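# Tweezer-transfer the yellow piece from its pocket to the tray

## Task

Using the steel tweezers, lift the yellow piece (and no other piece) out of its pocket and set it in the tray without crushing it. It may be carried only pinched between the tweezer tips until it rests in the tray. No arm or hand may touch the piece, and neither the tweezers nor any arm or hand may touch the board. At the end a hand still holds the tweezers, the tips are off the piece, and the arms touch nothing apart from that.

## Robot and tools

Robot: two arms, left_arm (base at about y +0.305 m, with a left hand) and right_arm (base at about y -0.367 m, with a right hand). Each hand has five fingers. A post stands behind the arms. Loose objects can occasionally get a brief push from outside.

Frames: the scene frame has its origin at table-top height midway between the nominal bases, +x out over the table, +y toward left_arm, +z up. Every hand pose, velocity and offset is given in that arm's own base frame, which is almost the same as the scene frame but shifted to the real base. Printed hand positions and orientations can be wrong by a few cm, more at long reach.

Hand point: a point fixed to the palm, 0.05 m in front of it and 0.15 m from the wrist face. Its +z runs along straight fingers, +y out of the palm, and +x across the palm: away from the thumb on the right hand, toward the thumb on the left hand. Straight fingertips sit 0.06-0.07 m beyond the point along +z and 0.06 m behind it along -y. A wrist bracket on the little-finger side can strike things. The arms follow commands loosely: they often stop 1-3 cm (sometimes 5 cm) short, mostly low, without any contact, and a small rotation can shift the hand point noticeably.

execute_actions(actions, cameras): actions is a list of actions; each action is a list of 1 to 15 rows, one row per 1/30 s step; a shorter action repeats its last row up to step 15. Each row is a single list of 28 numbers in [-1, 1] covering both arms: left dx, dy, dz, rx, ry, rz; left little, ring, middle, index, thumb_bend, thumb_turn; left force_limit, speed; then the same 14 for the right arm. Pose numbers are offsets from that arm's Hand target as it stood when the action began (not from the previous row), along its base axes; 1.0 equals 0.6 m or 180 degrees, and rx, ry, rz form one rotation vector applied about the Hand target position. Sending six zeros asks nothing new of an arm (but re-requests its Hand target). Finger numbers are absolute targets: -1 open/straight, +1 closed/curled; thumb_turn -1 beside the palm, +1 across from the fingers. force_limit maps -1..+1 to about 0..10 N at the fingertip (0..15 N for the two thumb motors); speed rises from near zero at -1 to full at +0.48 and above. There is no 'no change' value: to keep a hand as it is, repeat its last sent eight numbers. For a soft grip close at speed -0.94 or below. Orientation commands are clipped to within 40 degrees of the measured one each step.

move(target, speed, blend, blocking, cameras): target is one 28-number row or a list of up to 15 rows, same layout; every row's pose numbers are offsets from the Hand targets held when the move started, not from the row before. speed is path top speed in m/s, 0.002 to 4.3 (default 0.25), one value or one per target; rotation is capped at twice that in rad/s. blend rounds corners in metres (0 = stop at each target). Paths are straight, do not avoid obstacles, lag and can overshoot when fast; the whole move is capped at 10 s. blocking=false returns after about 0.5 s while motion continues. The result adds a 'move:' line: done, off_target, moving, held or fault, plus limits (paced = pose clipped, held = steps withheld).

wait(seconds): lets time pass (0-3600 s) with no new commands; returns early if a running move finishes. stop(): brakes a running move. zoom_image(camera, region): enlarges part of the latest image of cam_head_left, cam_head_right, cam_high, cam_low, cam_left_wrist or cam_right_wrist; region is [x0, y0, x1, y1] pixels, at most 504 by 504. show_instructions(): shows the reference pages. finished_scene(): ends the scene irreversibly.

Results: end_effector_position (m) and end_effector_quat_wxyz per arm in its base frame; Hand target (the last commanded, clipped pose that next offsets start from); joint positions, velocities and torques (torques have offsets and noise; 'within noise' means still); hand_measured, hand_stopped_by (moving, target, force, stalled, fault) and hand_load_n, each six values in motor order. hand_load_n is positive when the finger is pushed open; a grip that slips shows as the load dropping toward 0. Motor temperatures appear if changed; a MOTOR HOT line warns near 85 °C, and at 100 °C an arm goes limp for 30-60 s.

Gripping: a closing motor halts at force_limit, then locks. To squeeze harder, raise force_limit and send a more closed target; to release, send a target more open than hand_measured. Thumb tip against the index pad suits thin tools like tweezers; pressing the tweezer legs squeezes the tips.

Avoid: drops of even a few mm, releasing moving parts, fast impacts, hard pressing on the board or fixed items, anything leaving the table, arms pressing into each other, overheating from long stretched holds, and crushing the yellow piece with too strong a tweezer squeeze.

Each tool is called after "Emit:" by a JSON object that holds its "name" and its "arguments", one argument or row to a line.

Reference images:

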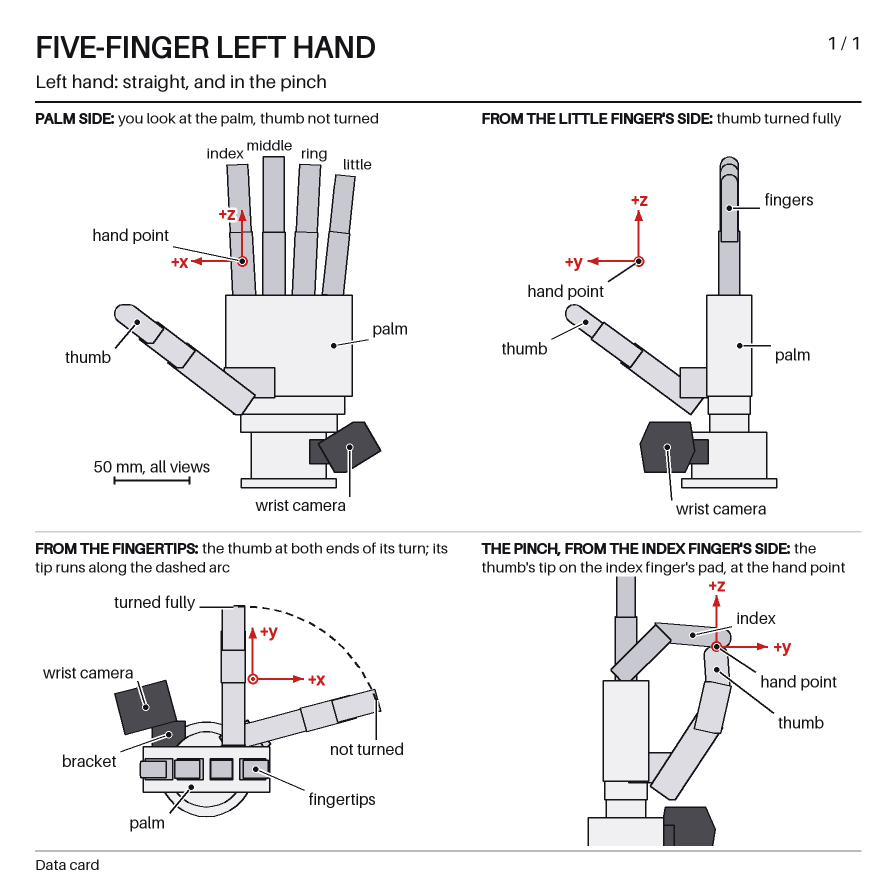

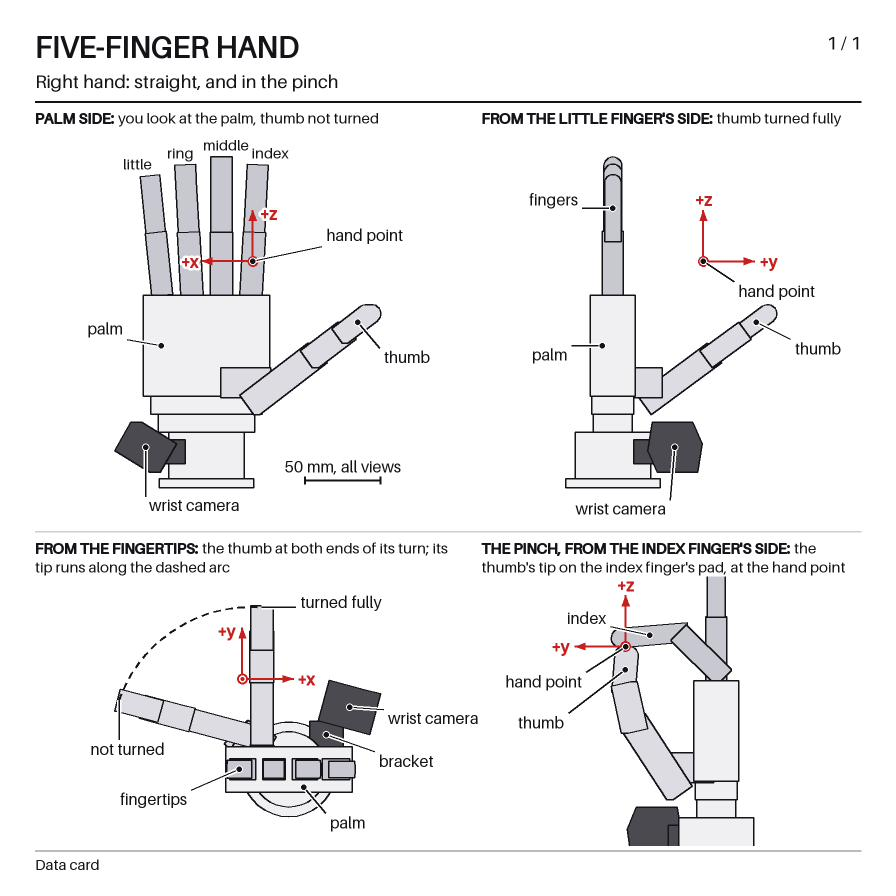

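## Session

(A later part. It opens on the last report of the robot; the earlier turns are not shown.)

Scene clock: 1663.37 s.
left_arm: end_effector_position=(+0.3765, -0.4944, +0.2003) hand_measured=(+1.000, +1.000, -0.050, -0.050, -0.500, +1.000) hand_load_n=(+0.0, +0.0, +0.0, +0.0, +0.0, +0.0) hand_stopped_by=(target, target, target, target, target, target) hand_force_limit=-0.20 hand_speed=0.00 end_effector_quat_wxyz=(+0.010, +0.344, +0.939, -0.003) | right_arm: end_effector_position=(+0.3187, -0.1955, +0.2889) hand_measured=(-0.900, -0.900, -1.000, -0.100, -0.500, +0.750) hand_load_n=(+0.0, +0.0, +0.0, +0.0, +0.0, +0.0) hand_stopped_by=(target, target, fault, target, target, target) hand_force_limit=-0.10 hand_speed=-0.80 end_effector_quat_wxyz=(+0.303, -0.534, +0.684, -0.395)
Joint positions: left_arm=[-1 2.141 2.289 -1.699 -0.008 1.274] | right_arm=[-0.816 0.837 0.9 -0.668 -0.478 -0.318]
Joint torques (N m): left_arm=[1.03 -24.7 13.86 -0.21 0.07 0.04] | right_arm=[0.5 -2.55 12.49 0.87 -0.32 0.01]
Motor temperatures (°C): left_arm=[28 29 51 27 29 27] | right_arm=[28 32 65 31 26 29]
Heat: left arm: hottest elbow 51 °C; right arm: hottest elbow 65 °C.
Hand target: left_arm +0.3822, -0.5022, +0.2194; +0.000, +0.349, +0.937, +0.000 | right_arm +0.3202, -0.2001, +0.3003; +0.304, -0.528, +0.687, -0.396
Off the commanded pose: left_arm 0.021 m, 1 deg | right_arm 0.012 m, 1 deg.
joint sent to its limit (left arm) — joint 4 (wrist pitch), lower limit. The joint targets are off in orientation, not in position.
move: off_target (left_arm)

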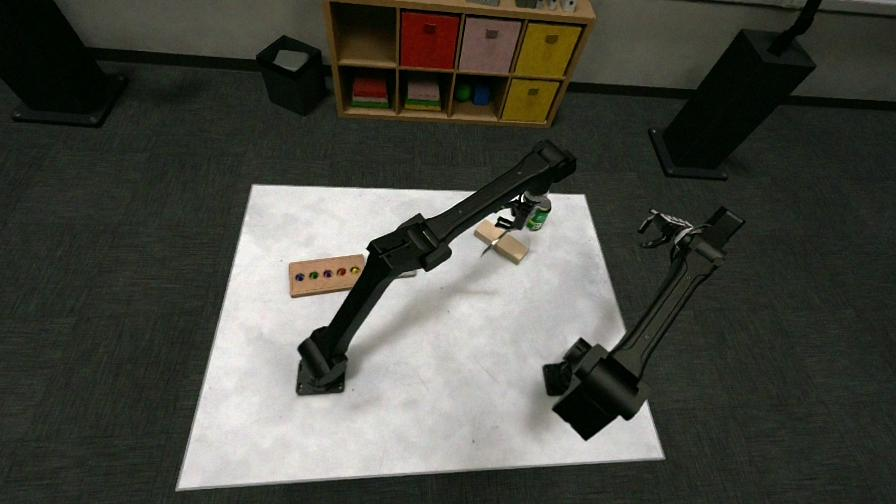

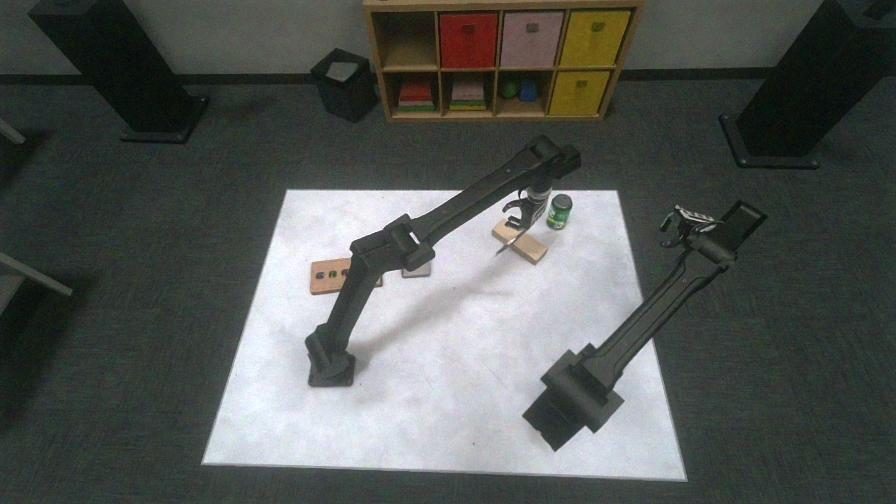

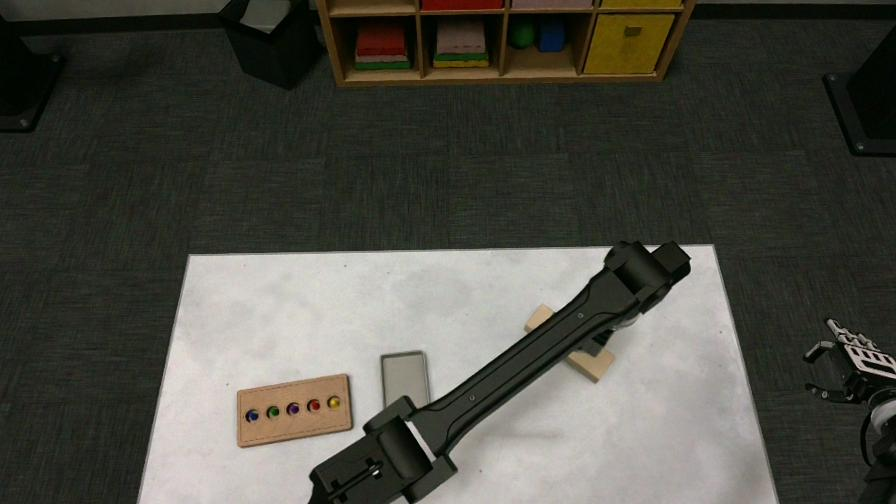

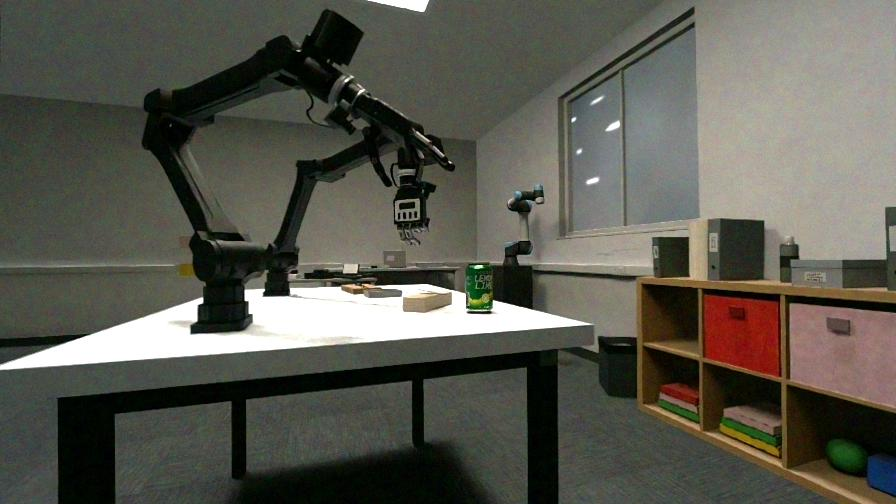

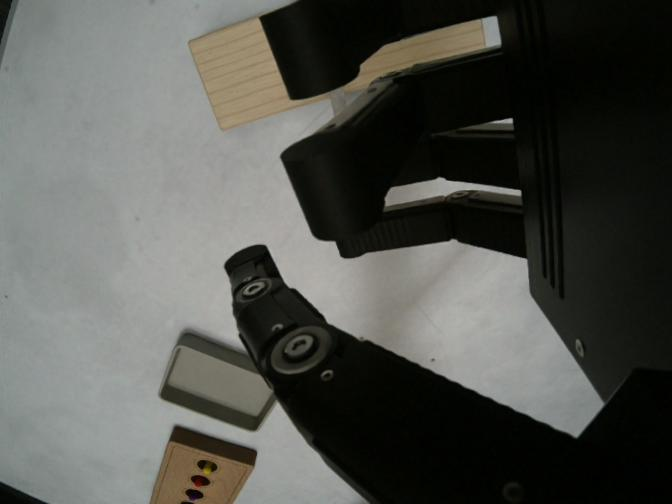

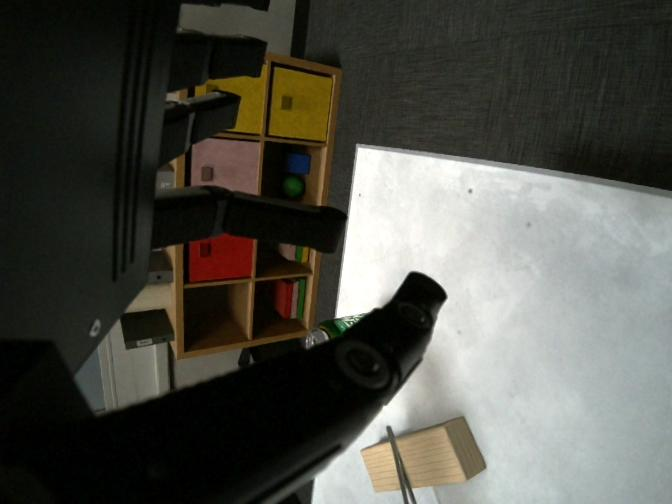

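Emit:
{"name": "zoom_image", "arguments": {
  "camera": "cam_head_left",
  "region": [440, 170, 580, 280]
}}

Emit:
{"name": "zoom_image", "arguments": {
  "camera": "cam_head_right",
  "region": [460, 170, 600, 280]
}}

Emit:
{"name": "zoom_image", "arguments": {
  "camera": "cam_low",
  "region": [350, 200, 500, 320]
}}

Scaled by 3.600 from the camera's image (finer frame: 1280x720).

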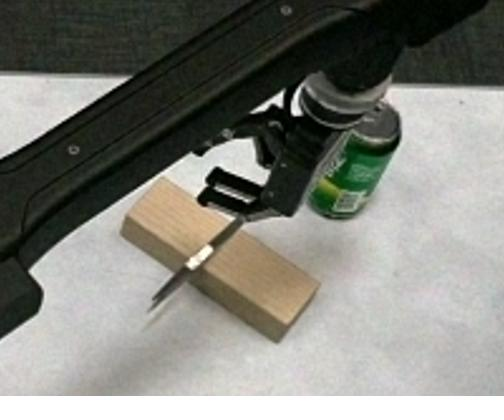

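Scaled by 3.600 from the camera's image (finer frame: 1280x720).

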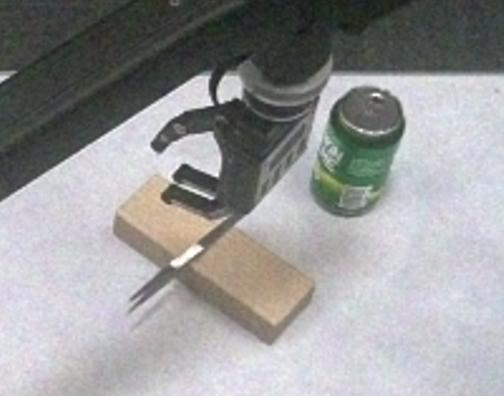

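Scaled by 3.360 from the camera's image (finer frame: 1280x720).

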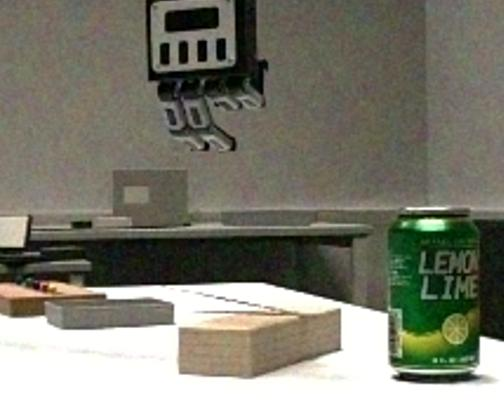

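Emit:
{"name": "move", "arguments": {
  "target": [0,0,-0.15,0,0,0,1,1,-0.05,-0.05,-0.8,1,-0.2,0,0,0,0,0,0,0,-0.9,-0.9,-0.3,-0.1,-0.5,0.75,-0.1,-0.8],
  "speed": 0.12,
  "cameras": ["cam_head_left","cam_head_right","cam_low","cam_left_wrist"]
}}

Emit:
{"name": "zoom_image", "arguments": {
  "camera": "cam_head_left",
  "region": [440, 170, 580, 280]
}}

Emit:
{"name": "zoom_image", "arguments": {
  "camera": "cam_head_right",
  "region": [460, 170, 600, 280]
}}

Emit:
{"name": "zoom_image", "arguments": {
  "camera": "cam_low",
  "region": [350, 220, 500, 320]
}}

Scene clock: 1712.83 s.
left_arm: end_effector_position=(+0.3785, -0.4990, +0.1289) hand_measured=(+1.000, +1.000, -0.050, -0.050, -0.800, +1.000) hand_load_n=(+0.0, +0.0, +0.0, +0.0, +0.0, +0.0) hand_stopped_by=(target, target, target, target, target, target) hand_force_limit=-0.20 hand_speed=0.00 end_effector_quat_wxyz=(-0.005, +0.345, +0.939, +0.006) | right_arm: end_effector_position=(+0.3187, -0.1955, +0.2889) hand_measured=(-0.900, -0.900, -1.000, -0.100, -0.500, +0.750) hand_load_n=(+0.0, +0.0, +0.0, +0.0, +0.0, +0.0) hand_stopped_by=(target, target, fault, target, target, target) hand_force_limit=-0.10 hand_speed=-0.80 end_effector_quat_wxyz=(+0.303, -0.534, +0.684, -0.395)
Joint positions: left_arm=[-1 2.178 2.161 -1.569 -0.004 1.274] | right_arm=[-0.816 0.837 0.9 -0.668 -0.478 -0.318]
Joint torques (N m): left_arm=[1.08 -25.47 9.91 0.54 0.14 -0.01] | right_arm=[0.56 -2.55 12.49 0.87 -0.32 0.01]
Motor temperatures (°C): left_arm=[28 31 49 27 29 27] | right_arm=[28 32 66 31 26 29]
Heat: left arm: hottest elbow 49 °C; right arm: hottest elbow 66 °C.
Hand target: left_arm +0.3821, -0.5022, +0.1295; +0.000, +0.349, +0.937, +0.000 | right_arm +0.3202, -0.2001, +0.3003; +0.304, -0.528, +0.687, -0.396
Off the commanded pose: left_arm 0.005 m, 1 deg | right_arm 0.012 m, 1 deg.
move: done

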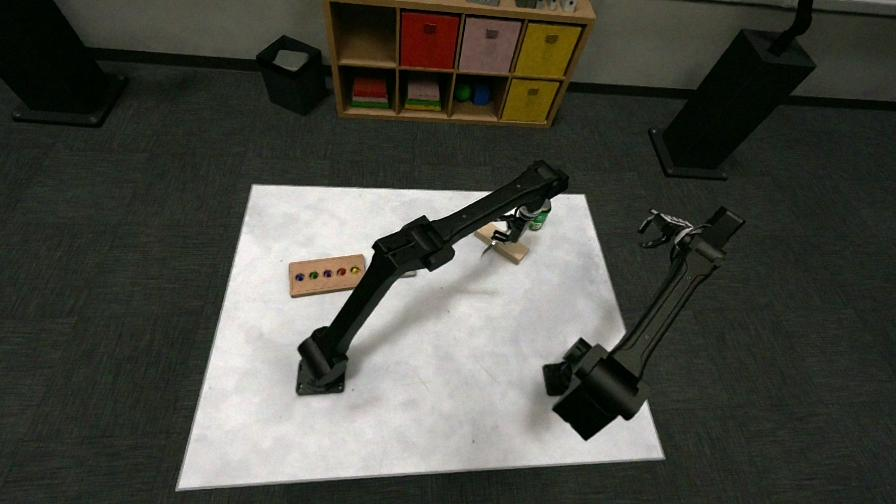

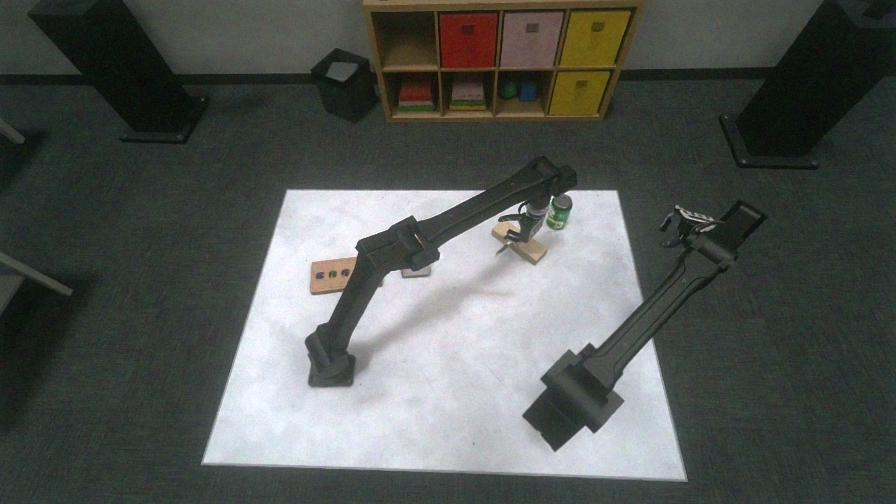

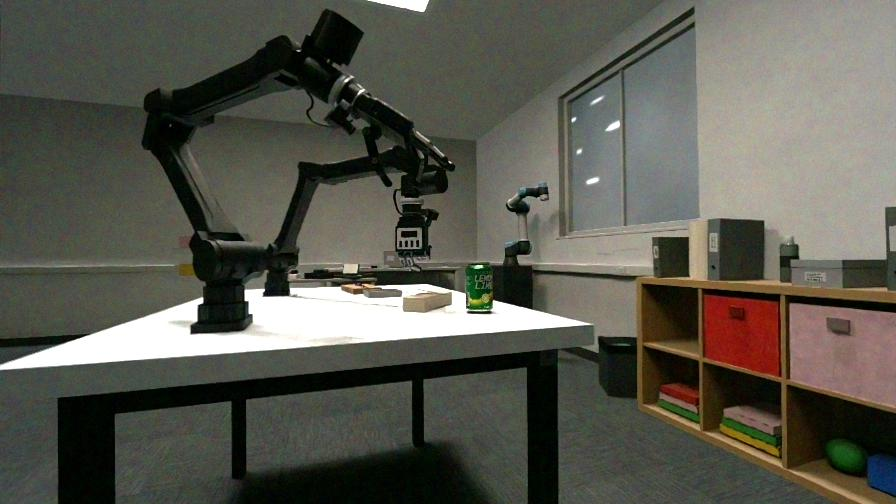

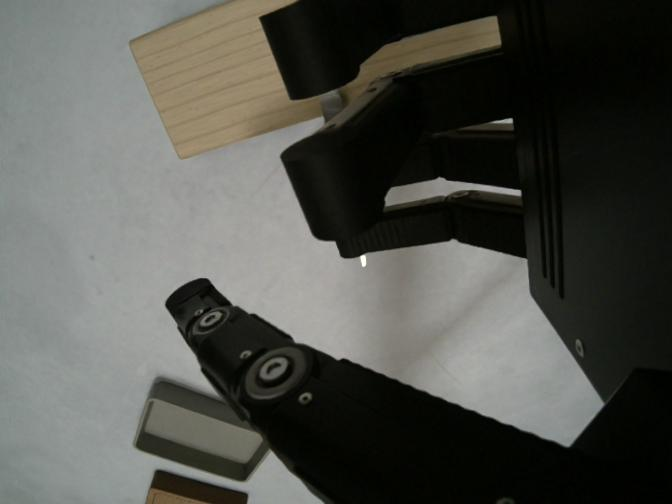

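Scaled by 3.600 from the camera's image (finer frame: 1280x720).

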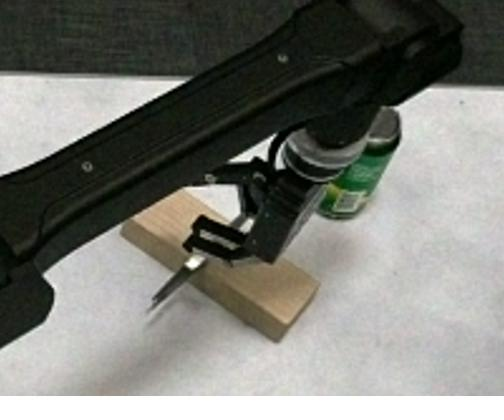

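Scaled by 3.600 from the camera's image (finer frame: 1280x720).

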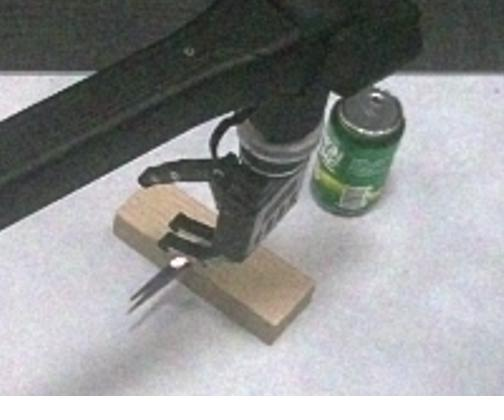

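Scaled by 3.360 from the camera's image (finer frame: 1280x720).

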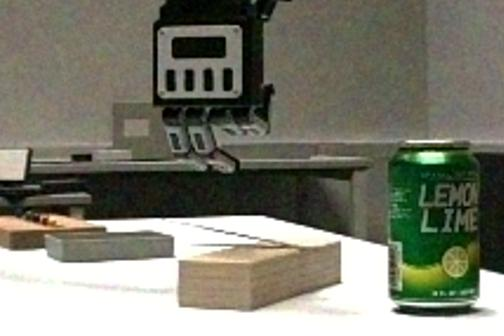

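Emit:
{"name": "zoom_image", "arguments": {
  "camera": "cam_head_right",
  "region": [490, 210, 550, 265]
}}

Emit:
{"name": "zoom_image", "arguments": {
  "camera": "cam_head_left",
  "region": [475, 210, 535, 265]
}}

Scaled by 8.400 from the camera's image (finer frame: 1280x720).

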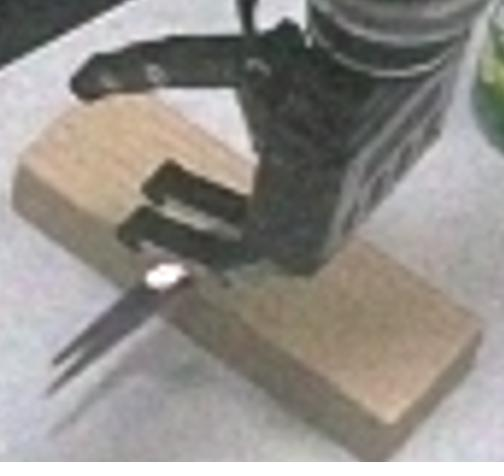

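Scaled by 8.400 from the camera's image (finer frame: 1280x720).

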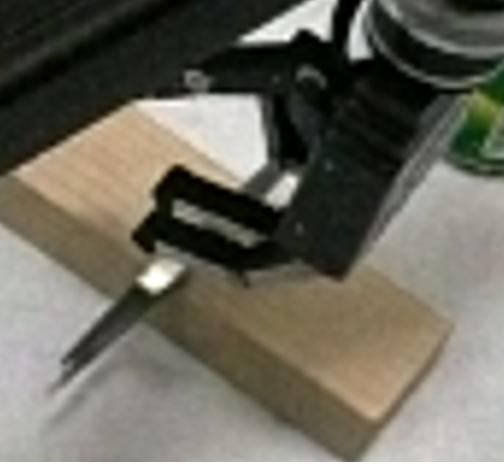

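Emit:
{"name": "move", "arguments": {
  "target": [-0.002,-0.0255,-0.083,0,0,0,1,1,-0.05,-0.05,-0.8,1,-0.2,0,0,0,0,0,0,0,-0.9,-0.9,-0.3,-0.1,-0.5,0.75,-0.1,-0.8],
  "speed": 0.1,
  "cameras": ["cam_head_left","cam_head_right","cam_low","cam_left_wrist"]
}}

Emit:
{"name": "zoom_image", "arguments": {
  "camera": "cam_head_right",
  "region": [490, 210, 550, 265]
}}

Emit:
{"name": "zoom_image", "arguments": {
  "camera": "cam_low",
  "region": [390, 240, 470, 320]
}}

Scene clock: 1815.27 s.
left_arm: end_effector_position=(+0.3849, -0.5090, +0.0783) hand_measured=(+1.000, +1.000, -0.050, -0.050, -0.800, +1.000) hand_load_n=(+0.0, +0.0, +0.0, +0.5, +0.0, +0.0) hand_stopped_by=(target, target, target, target, target, target) hand_force_limit=-0.20 hand_speed=0.00 end_effector_quat_wxyz=(-0.006, +0.345, +0.939, +0.006) | right_arm: end_effector_position=(+0.3187, -0.1955, +0.2889) hand_measured=(-0.900, -0.900, -1.000, -0.100, -0.500, +0.750) hand_load_n=(+0.0, +0.0, +0.0, +0.0, +0.0, +0.0) hand_stopped_by=(target, target, fault, target, target, target) hand_force_limit=-0.10 hand_speed=-0.80 end_effector_quat_wxyz=(+0.303, -0.534, +0.684, -0.395)
Joint positions: left_arm=[-1 2.233 2.123 -1.477 -0.003 1.274] | right_arm=[-0.816 0.837 0.9 -0.668 -0.478 -0.318]
Joint torques (N m): left_arm=[0.21 -26.29 9.81 0.59 0.13 -0.14] | right_arm=[0.44 -2.55 12.49 0.88 -0.32 0.01]
Motor temperatures (°C): left_arm=[28 34 45 27 29 27] | right_arm=[28 31 66 31 26 29]
Heat: left arm: hottest elbow 45 °C; right arm: hottest elbow 66 °C.
Hand target: left_arm +0.3809, -0.5176, +0.0797; +0.000, +0.349, +0.937, +0.000 | right_arm +0.3202, -0.2001, +0.3003; +0.304, -0.528, +0.687, -0.396
Off the commanded pose: left_arm 0.009 m, 1 deg | right_arm 0.012 m, 1 deg.
move: done

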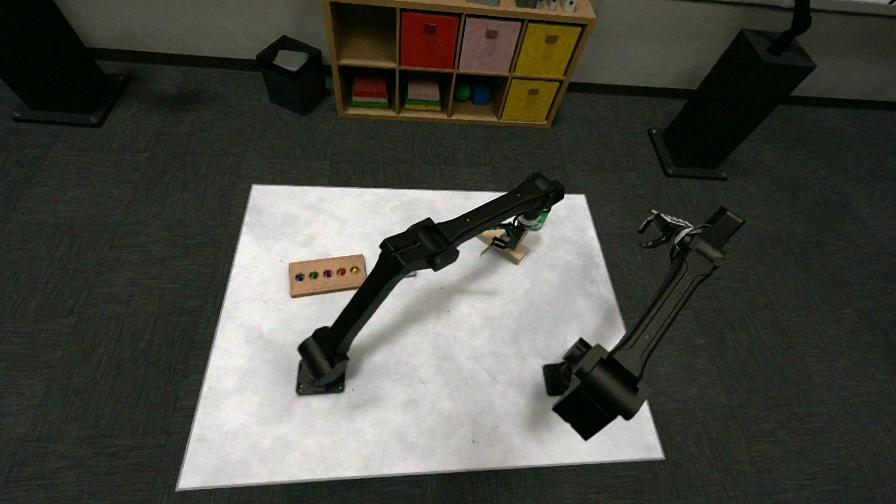

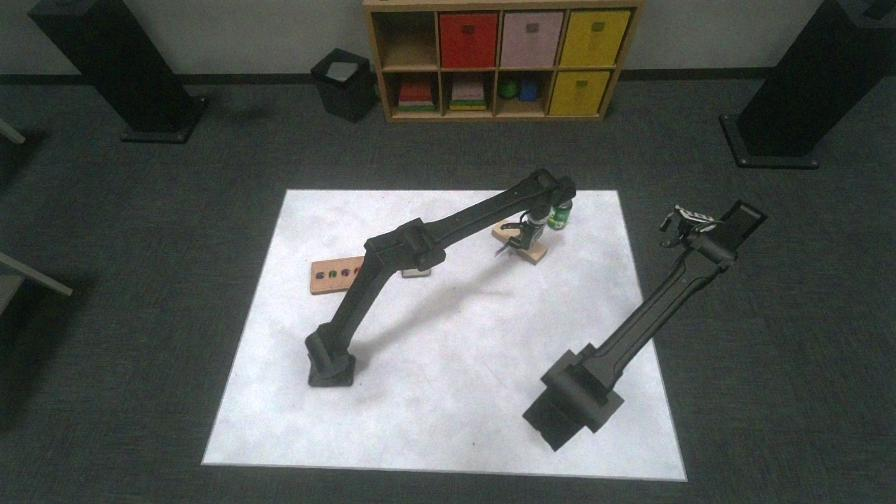

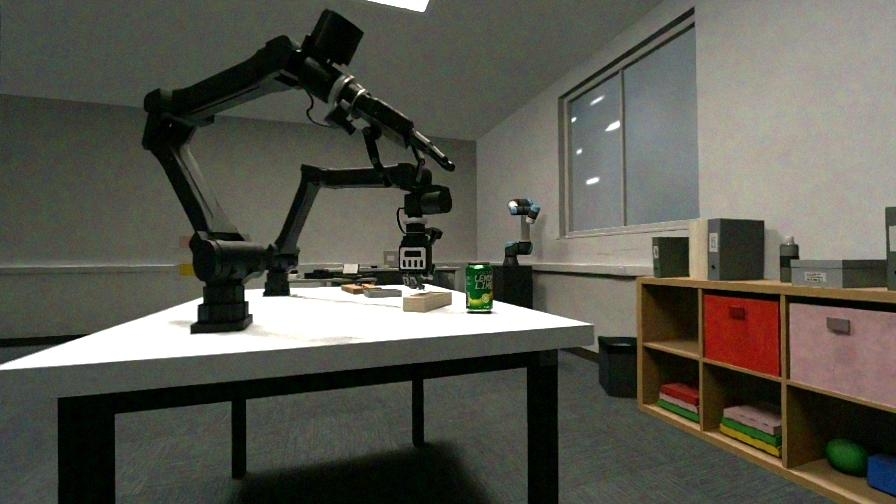

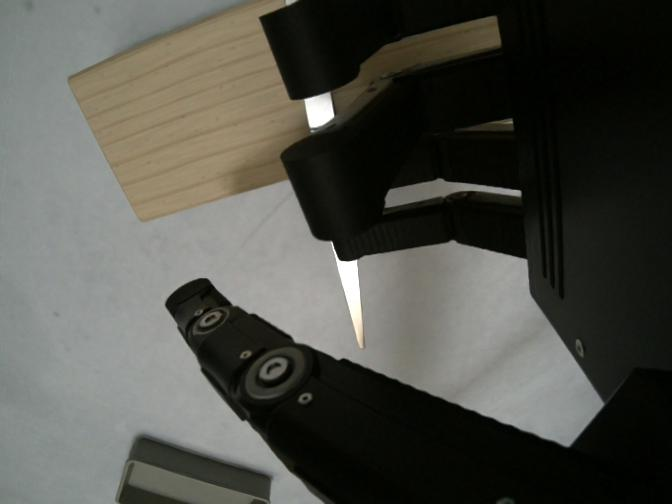

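Scaled by 8.400 from the camera's image (finer frame: 1280x720).

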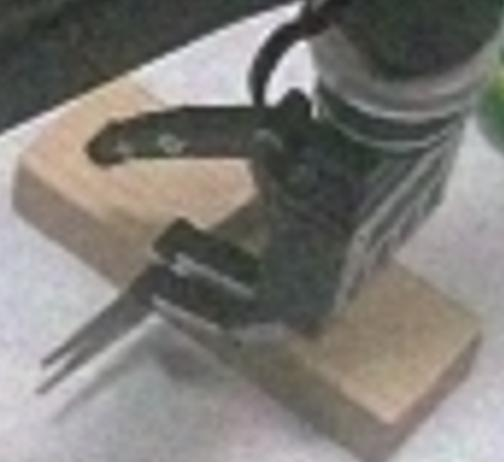

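Scaled by 6.300 from the camera's image (finer frame: 1280x720).

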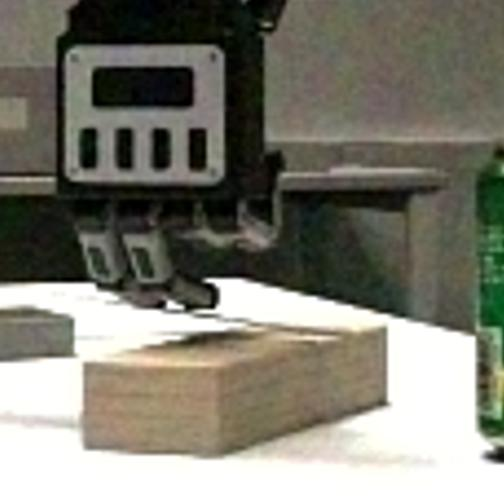

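Emit:
{"name": "zoom_image", "arguments": {
  "camera": "cam_head_left",
  "region": [475, 210, 535, 265]
}}

Emit:
{"name": "zoom_image", "arguments": {
  "camera": "cam_left_wrist",
  "region": [240, 80, 480, 380]
}}

Scaled by 8.400 from the camera's image (finer frame: 1280x720).

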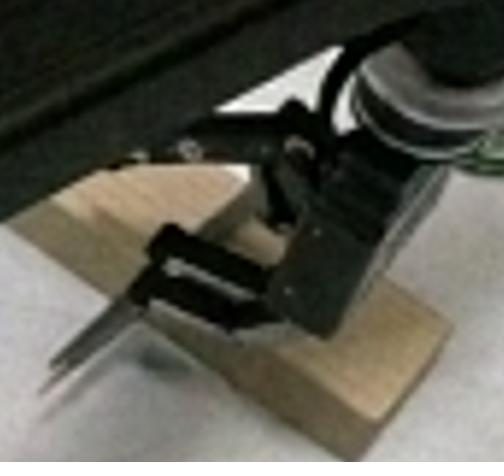

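Scaled by 1.680 from the camera's image (finer frame: 960x720).

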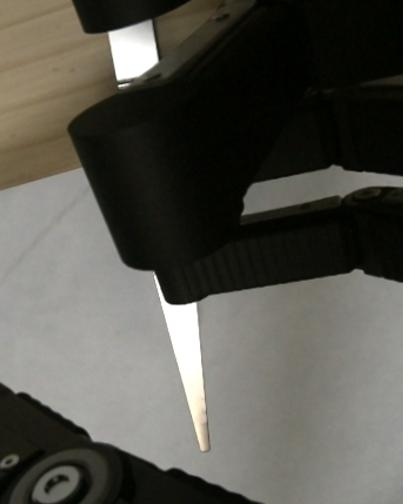

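Emit:
{"name": "move", "arguments": {
  "target": [
    [0,0,0.06,0,0,0,1,1,-0.05,-0.05,-0.8,1,-0.2,0,0,0,0,0,0,0,-0.9,-0.9,-0.3,-0.1,-0.5,0.75,-0.1,-0.8],
    [-0.06,-0.018,0.06,0,0,0,1,1,-0.05,-0.05,-0.8,1,-0.2,0,0,0,0,0,0,0,-0.9,-0.9,-0.3,-0.1,-0.5,0.75,-0.1,-0.8]
  ],
  "speed": 0.08,
  "cameras": ["cam_head_left","cam_head_right","cam_low","cam_left_wrist"]
}}

Emit:
{"name": "zoom_image", "arguments": {
  "camera": "cam_head_right",
  "region": [490, 210, 550, 265]
}}

Emit:
{"name": "zoom_image", "arguments": {
  "camera": "cam_low",
  "region": [390, 240, 470, 320]
}}

Scene clock: 1882.63 s.
left_arm: end_effector_position=(+0.3468, -0.5234, +0.1008) hand_measured=(+1.000, +1.000, -0.050, -0.050, -0.800, +1.000) hand_load_n=(+0.0, +0.0, +0.0, +0.0, +0.0, +0.0) hand_stopped_by=(target, target, target, target, target, target) hand_force_limit=-0.20 hand_speed=0.00 end_effector_quat_wxyz=(-0.014, +0.354, +0.935, +0.012) | right_arm: end_effector_position=(+0.3187, -0.1955, +0.2889) hand_measured=(-0.900, -0.900, -1.000, -0.100, -0.500, +0.750) hand_load_n=(+0.0, +0.0, +0.0, +0.0, +0.0, +0.0) hand_stopped_by=(target, target, fault, target, target, target) hand_force_limit=-0.10 hand_speed=-0.80 end_effector_quat_wxyz=(+0.303, -0.534, +0.684, -0.395)
Joint positions: left_arm=[-1.06 2.216 2.15 -1.542 -0.001 1.235] | right_arm=[-0.816 0.837 0.9 -0.668 -0.478 -0.318]
Joint torques (N m): left_arm=[0.5 -28.28 9.48 0.62 0.04 -0.34] | right_arm=[0.56 -2.55 12.51 0.88 -0.32 0.01]
Motor temperatures (°C): left_arm=[28 39 47 27 29 27] | right_arm=[28 31 67 31 26 29]
Heat: left arm: hottest elbow 47 °C; right arm: hottest elbow 67 °C.
Hand target: left_arm +0.3448, -0.5283, +0.1156; +0.000, +0.349, +0.937, +0.000 | right_arm +0.3202, -0.2001, +0.3003; +0.304, -0.528, +0.687, -0.396
Off the commanded pose: left_arm 0.016 m, 2 deg | right_arm 0.012 m, 1 deg.
move: off_target (left_arm)

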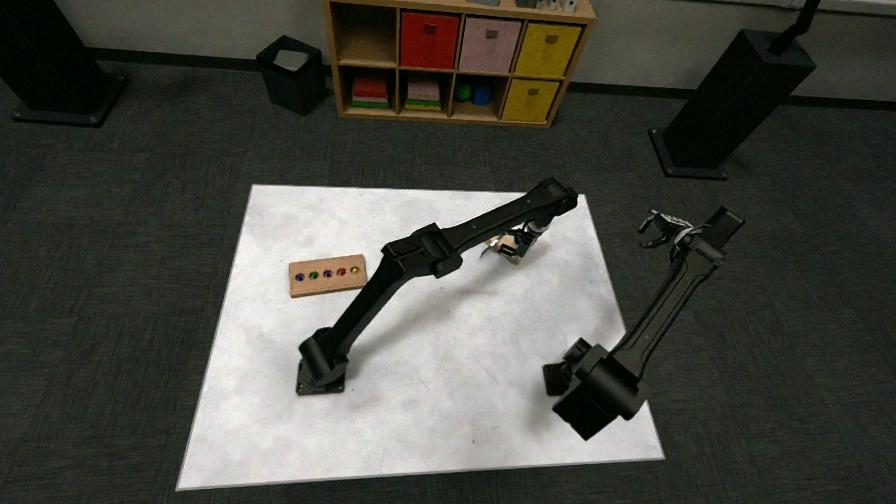

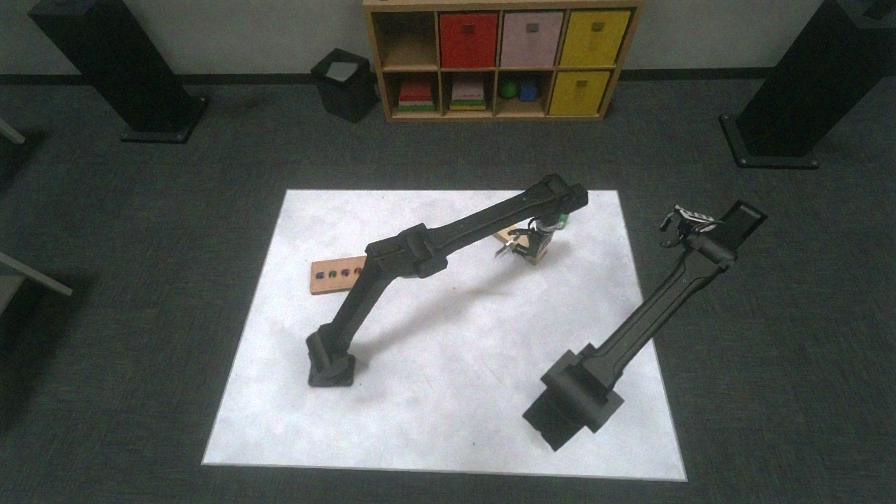

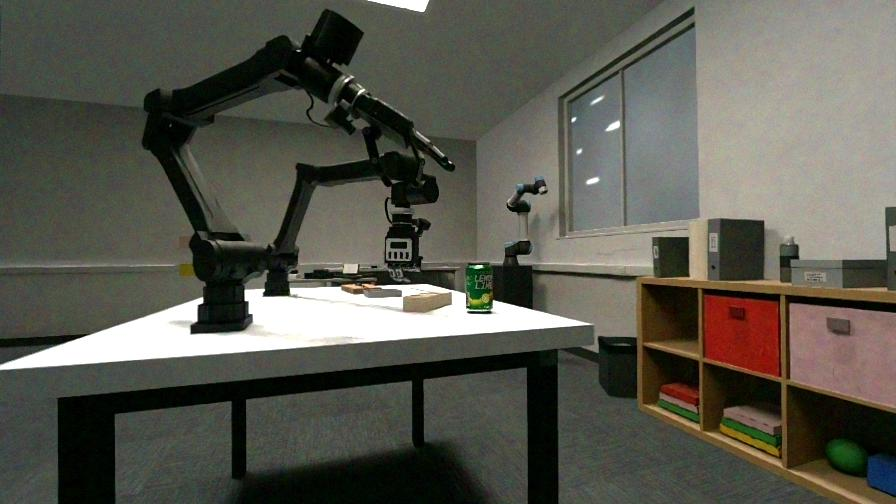

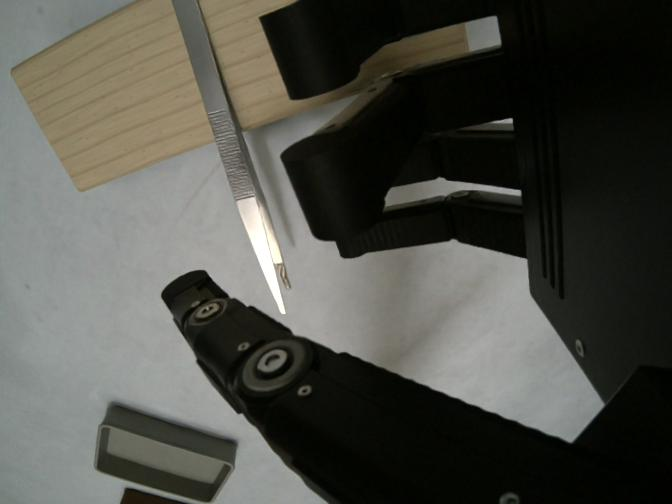

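Scaled by 8.400 from the camera's image (finer frame: 1280x720).

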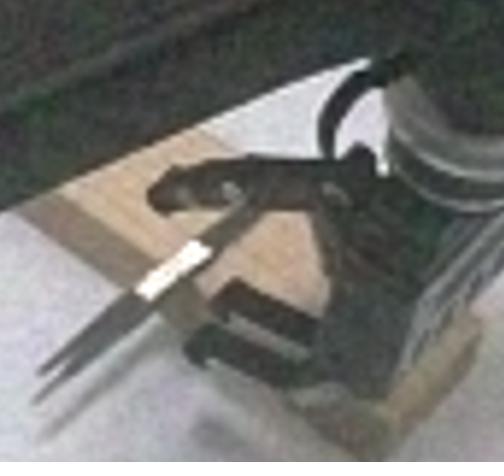

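Scaled by 6.300 from the camera's image (finer frame: 1280x720).

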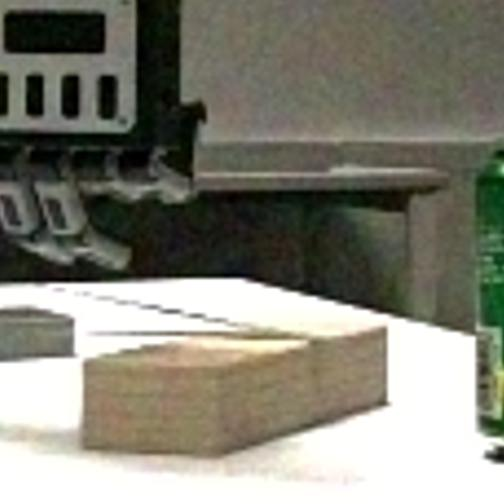

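Emit:
{"name": "move", "arguments": {
  "target": [0.0037,-0.0037,-0.0927,0,0,0,1,1,-0.05,-0.05,-0.8,1,-0.2,0,0,0,0,0,0,0,-0.9,-0.9,-0.3,-0.1,-0.5,0.75,-0.1,-0.8],
  "speed": 0.06,
  "cameras": ["cam_head_right","cam_low","cam_left_wrist"]
}}

Emit:
{"name": "zoom_image", "arguments": {
  "camera": "cam_low",
  "region": [370, 240, 450, 320]
}}

Emit:
{"name": "zoom_image", "arguments": {
  "camera": "cam_head_right",
  "region": [490, 210, 550, 265]
}}

Scene clock: 1973.93 s.
left_arm: end_effector_position=(+0.3487, -0.5270, +0.0633) hand_measured=(+1.000, +1.000, -0.050, -0.050, -0.800, +1.000) hand_load_n=(+0.5, +0.5, +0.0, +0.0, +0.0, +0.0) hand_stopped_by=(target, target, target, target, target, target) hand_force_limit=-0.20 hand_speed=0.00 end_effector_quat_wxyz=(-0.002, +0.354, +0.935, +0.003) | right_arm: end_effector_position=(+0.3187, -0.1955, +0.2889) hand_measured=(-0.900, -0.900, -1.000, -0.100, -0.500, +0.750) hand_load_n=(+0.0, +0.0, +0.0, +0.0, +0.0, +0.0) hand_stopped_by=(target, target, fault, target, target, target) hand_force_limit=-0.10 hand_speed=-0.80 end_effector_quat_wxyz=(+0.303, -0.534, +0.684, -0.395)
Joint positions: left_arm=[-1.06 2.216 2.056 -1.417 -0.001 1.234] | right_arm=[-0.816 0.837 0.9 -0.668 -0.478 -0.318]
Joint torques (N m): left_arm=[0.67 -25.23 9.37 0.54 0.06 -0.27] | right_arm=[0.5 -2.61 12.51 0.87 -0.32 0]
Motor temperatures (°C): left_arm=[28 37 45 27 29 27] | right_arm=[28 30 67 31 26 29]
Heat: left arm: hottest elbow 45 °C; right arm: hottest elbow 67 °C.
Hand target: left_arm +0.3470, -0.5306, +0.0599; +0.000, +0.349, +0.937, +0.000 | right_arm +0.3202, -0.2001, +0.3003; +0.304, -0.528, +0.687, -0.396
Off the commanded pose: left_arm 0.005 m, 1 deg | right_arm 0.012 m, 1 deg.
move: done

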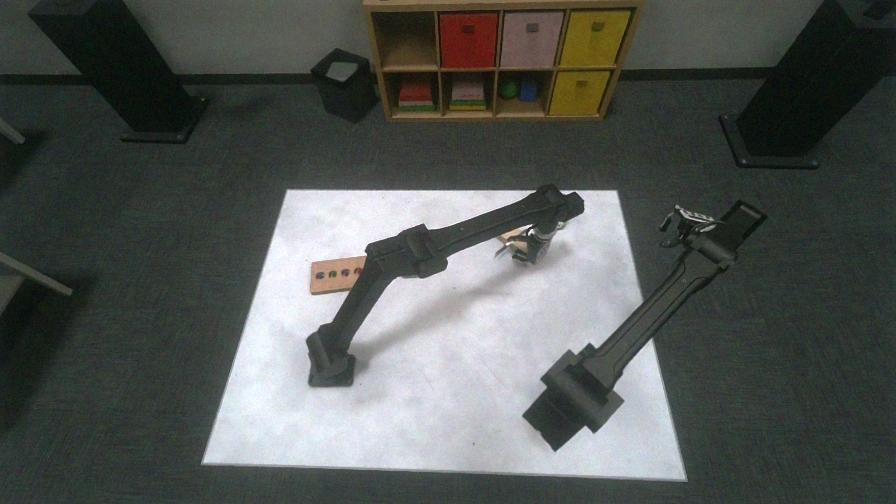

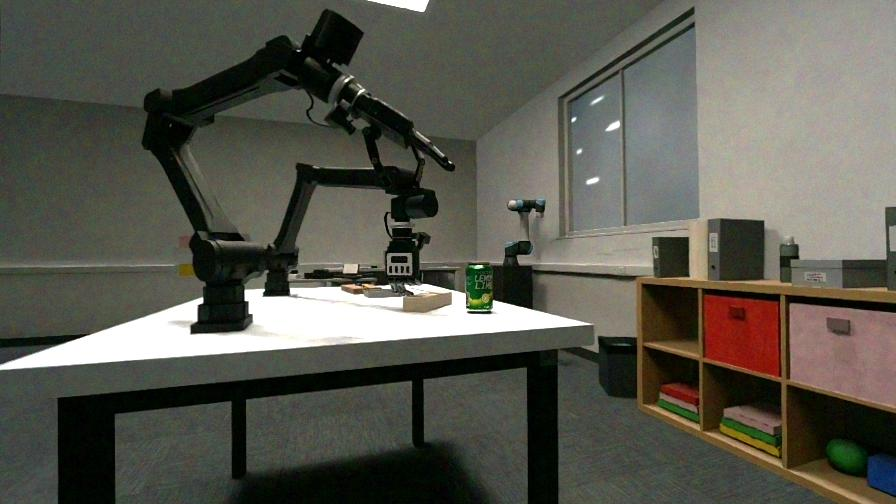

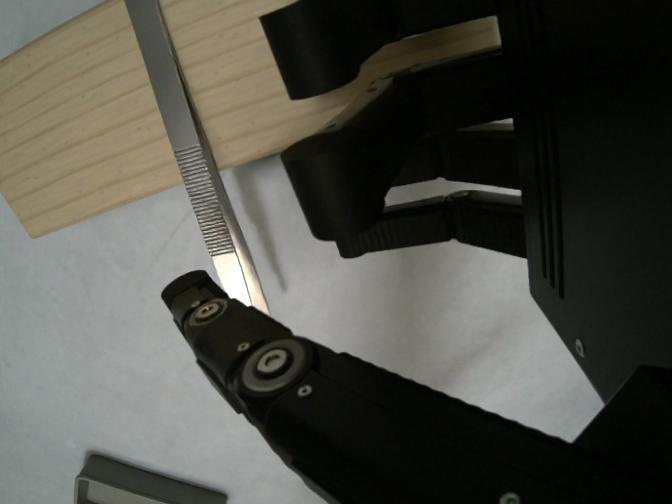

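Scaled by 6.300 from the camera's image (finer frame: 1280x720).

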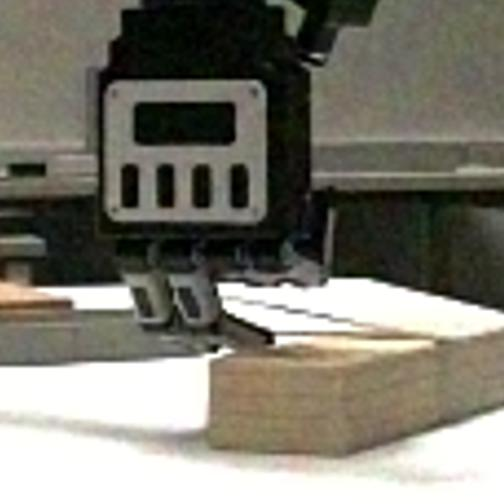

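Scaled by 8.400 from the camera's image (finer frame: 1280x720).

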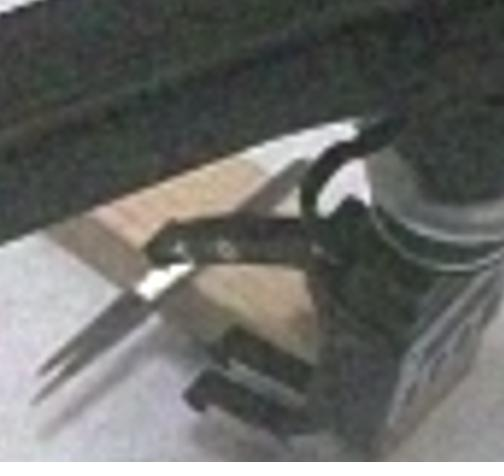

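Emit:
{"name": "zoom_image", "arguments": {
  "camera": "cam_low",
  "region": [385, 275, 445, 320]
}}

Scaled by 8.400 from the camera's image (finer frame: 1280x720).

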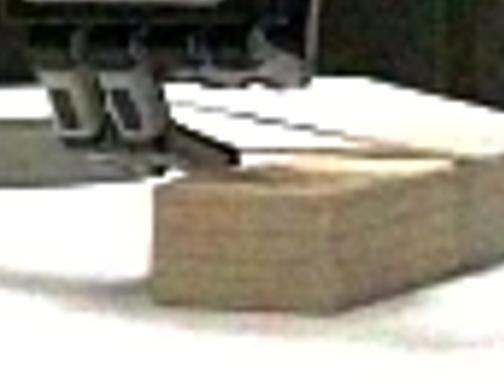

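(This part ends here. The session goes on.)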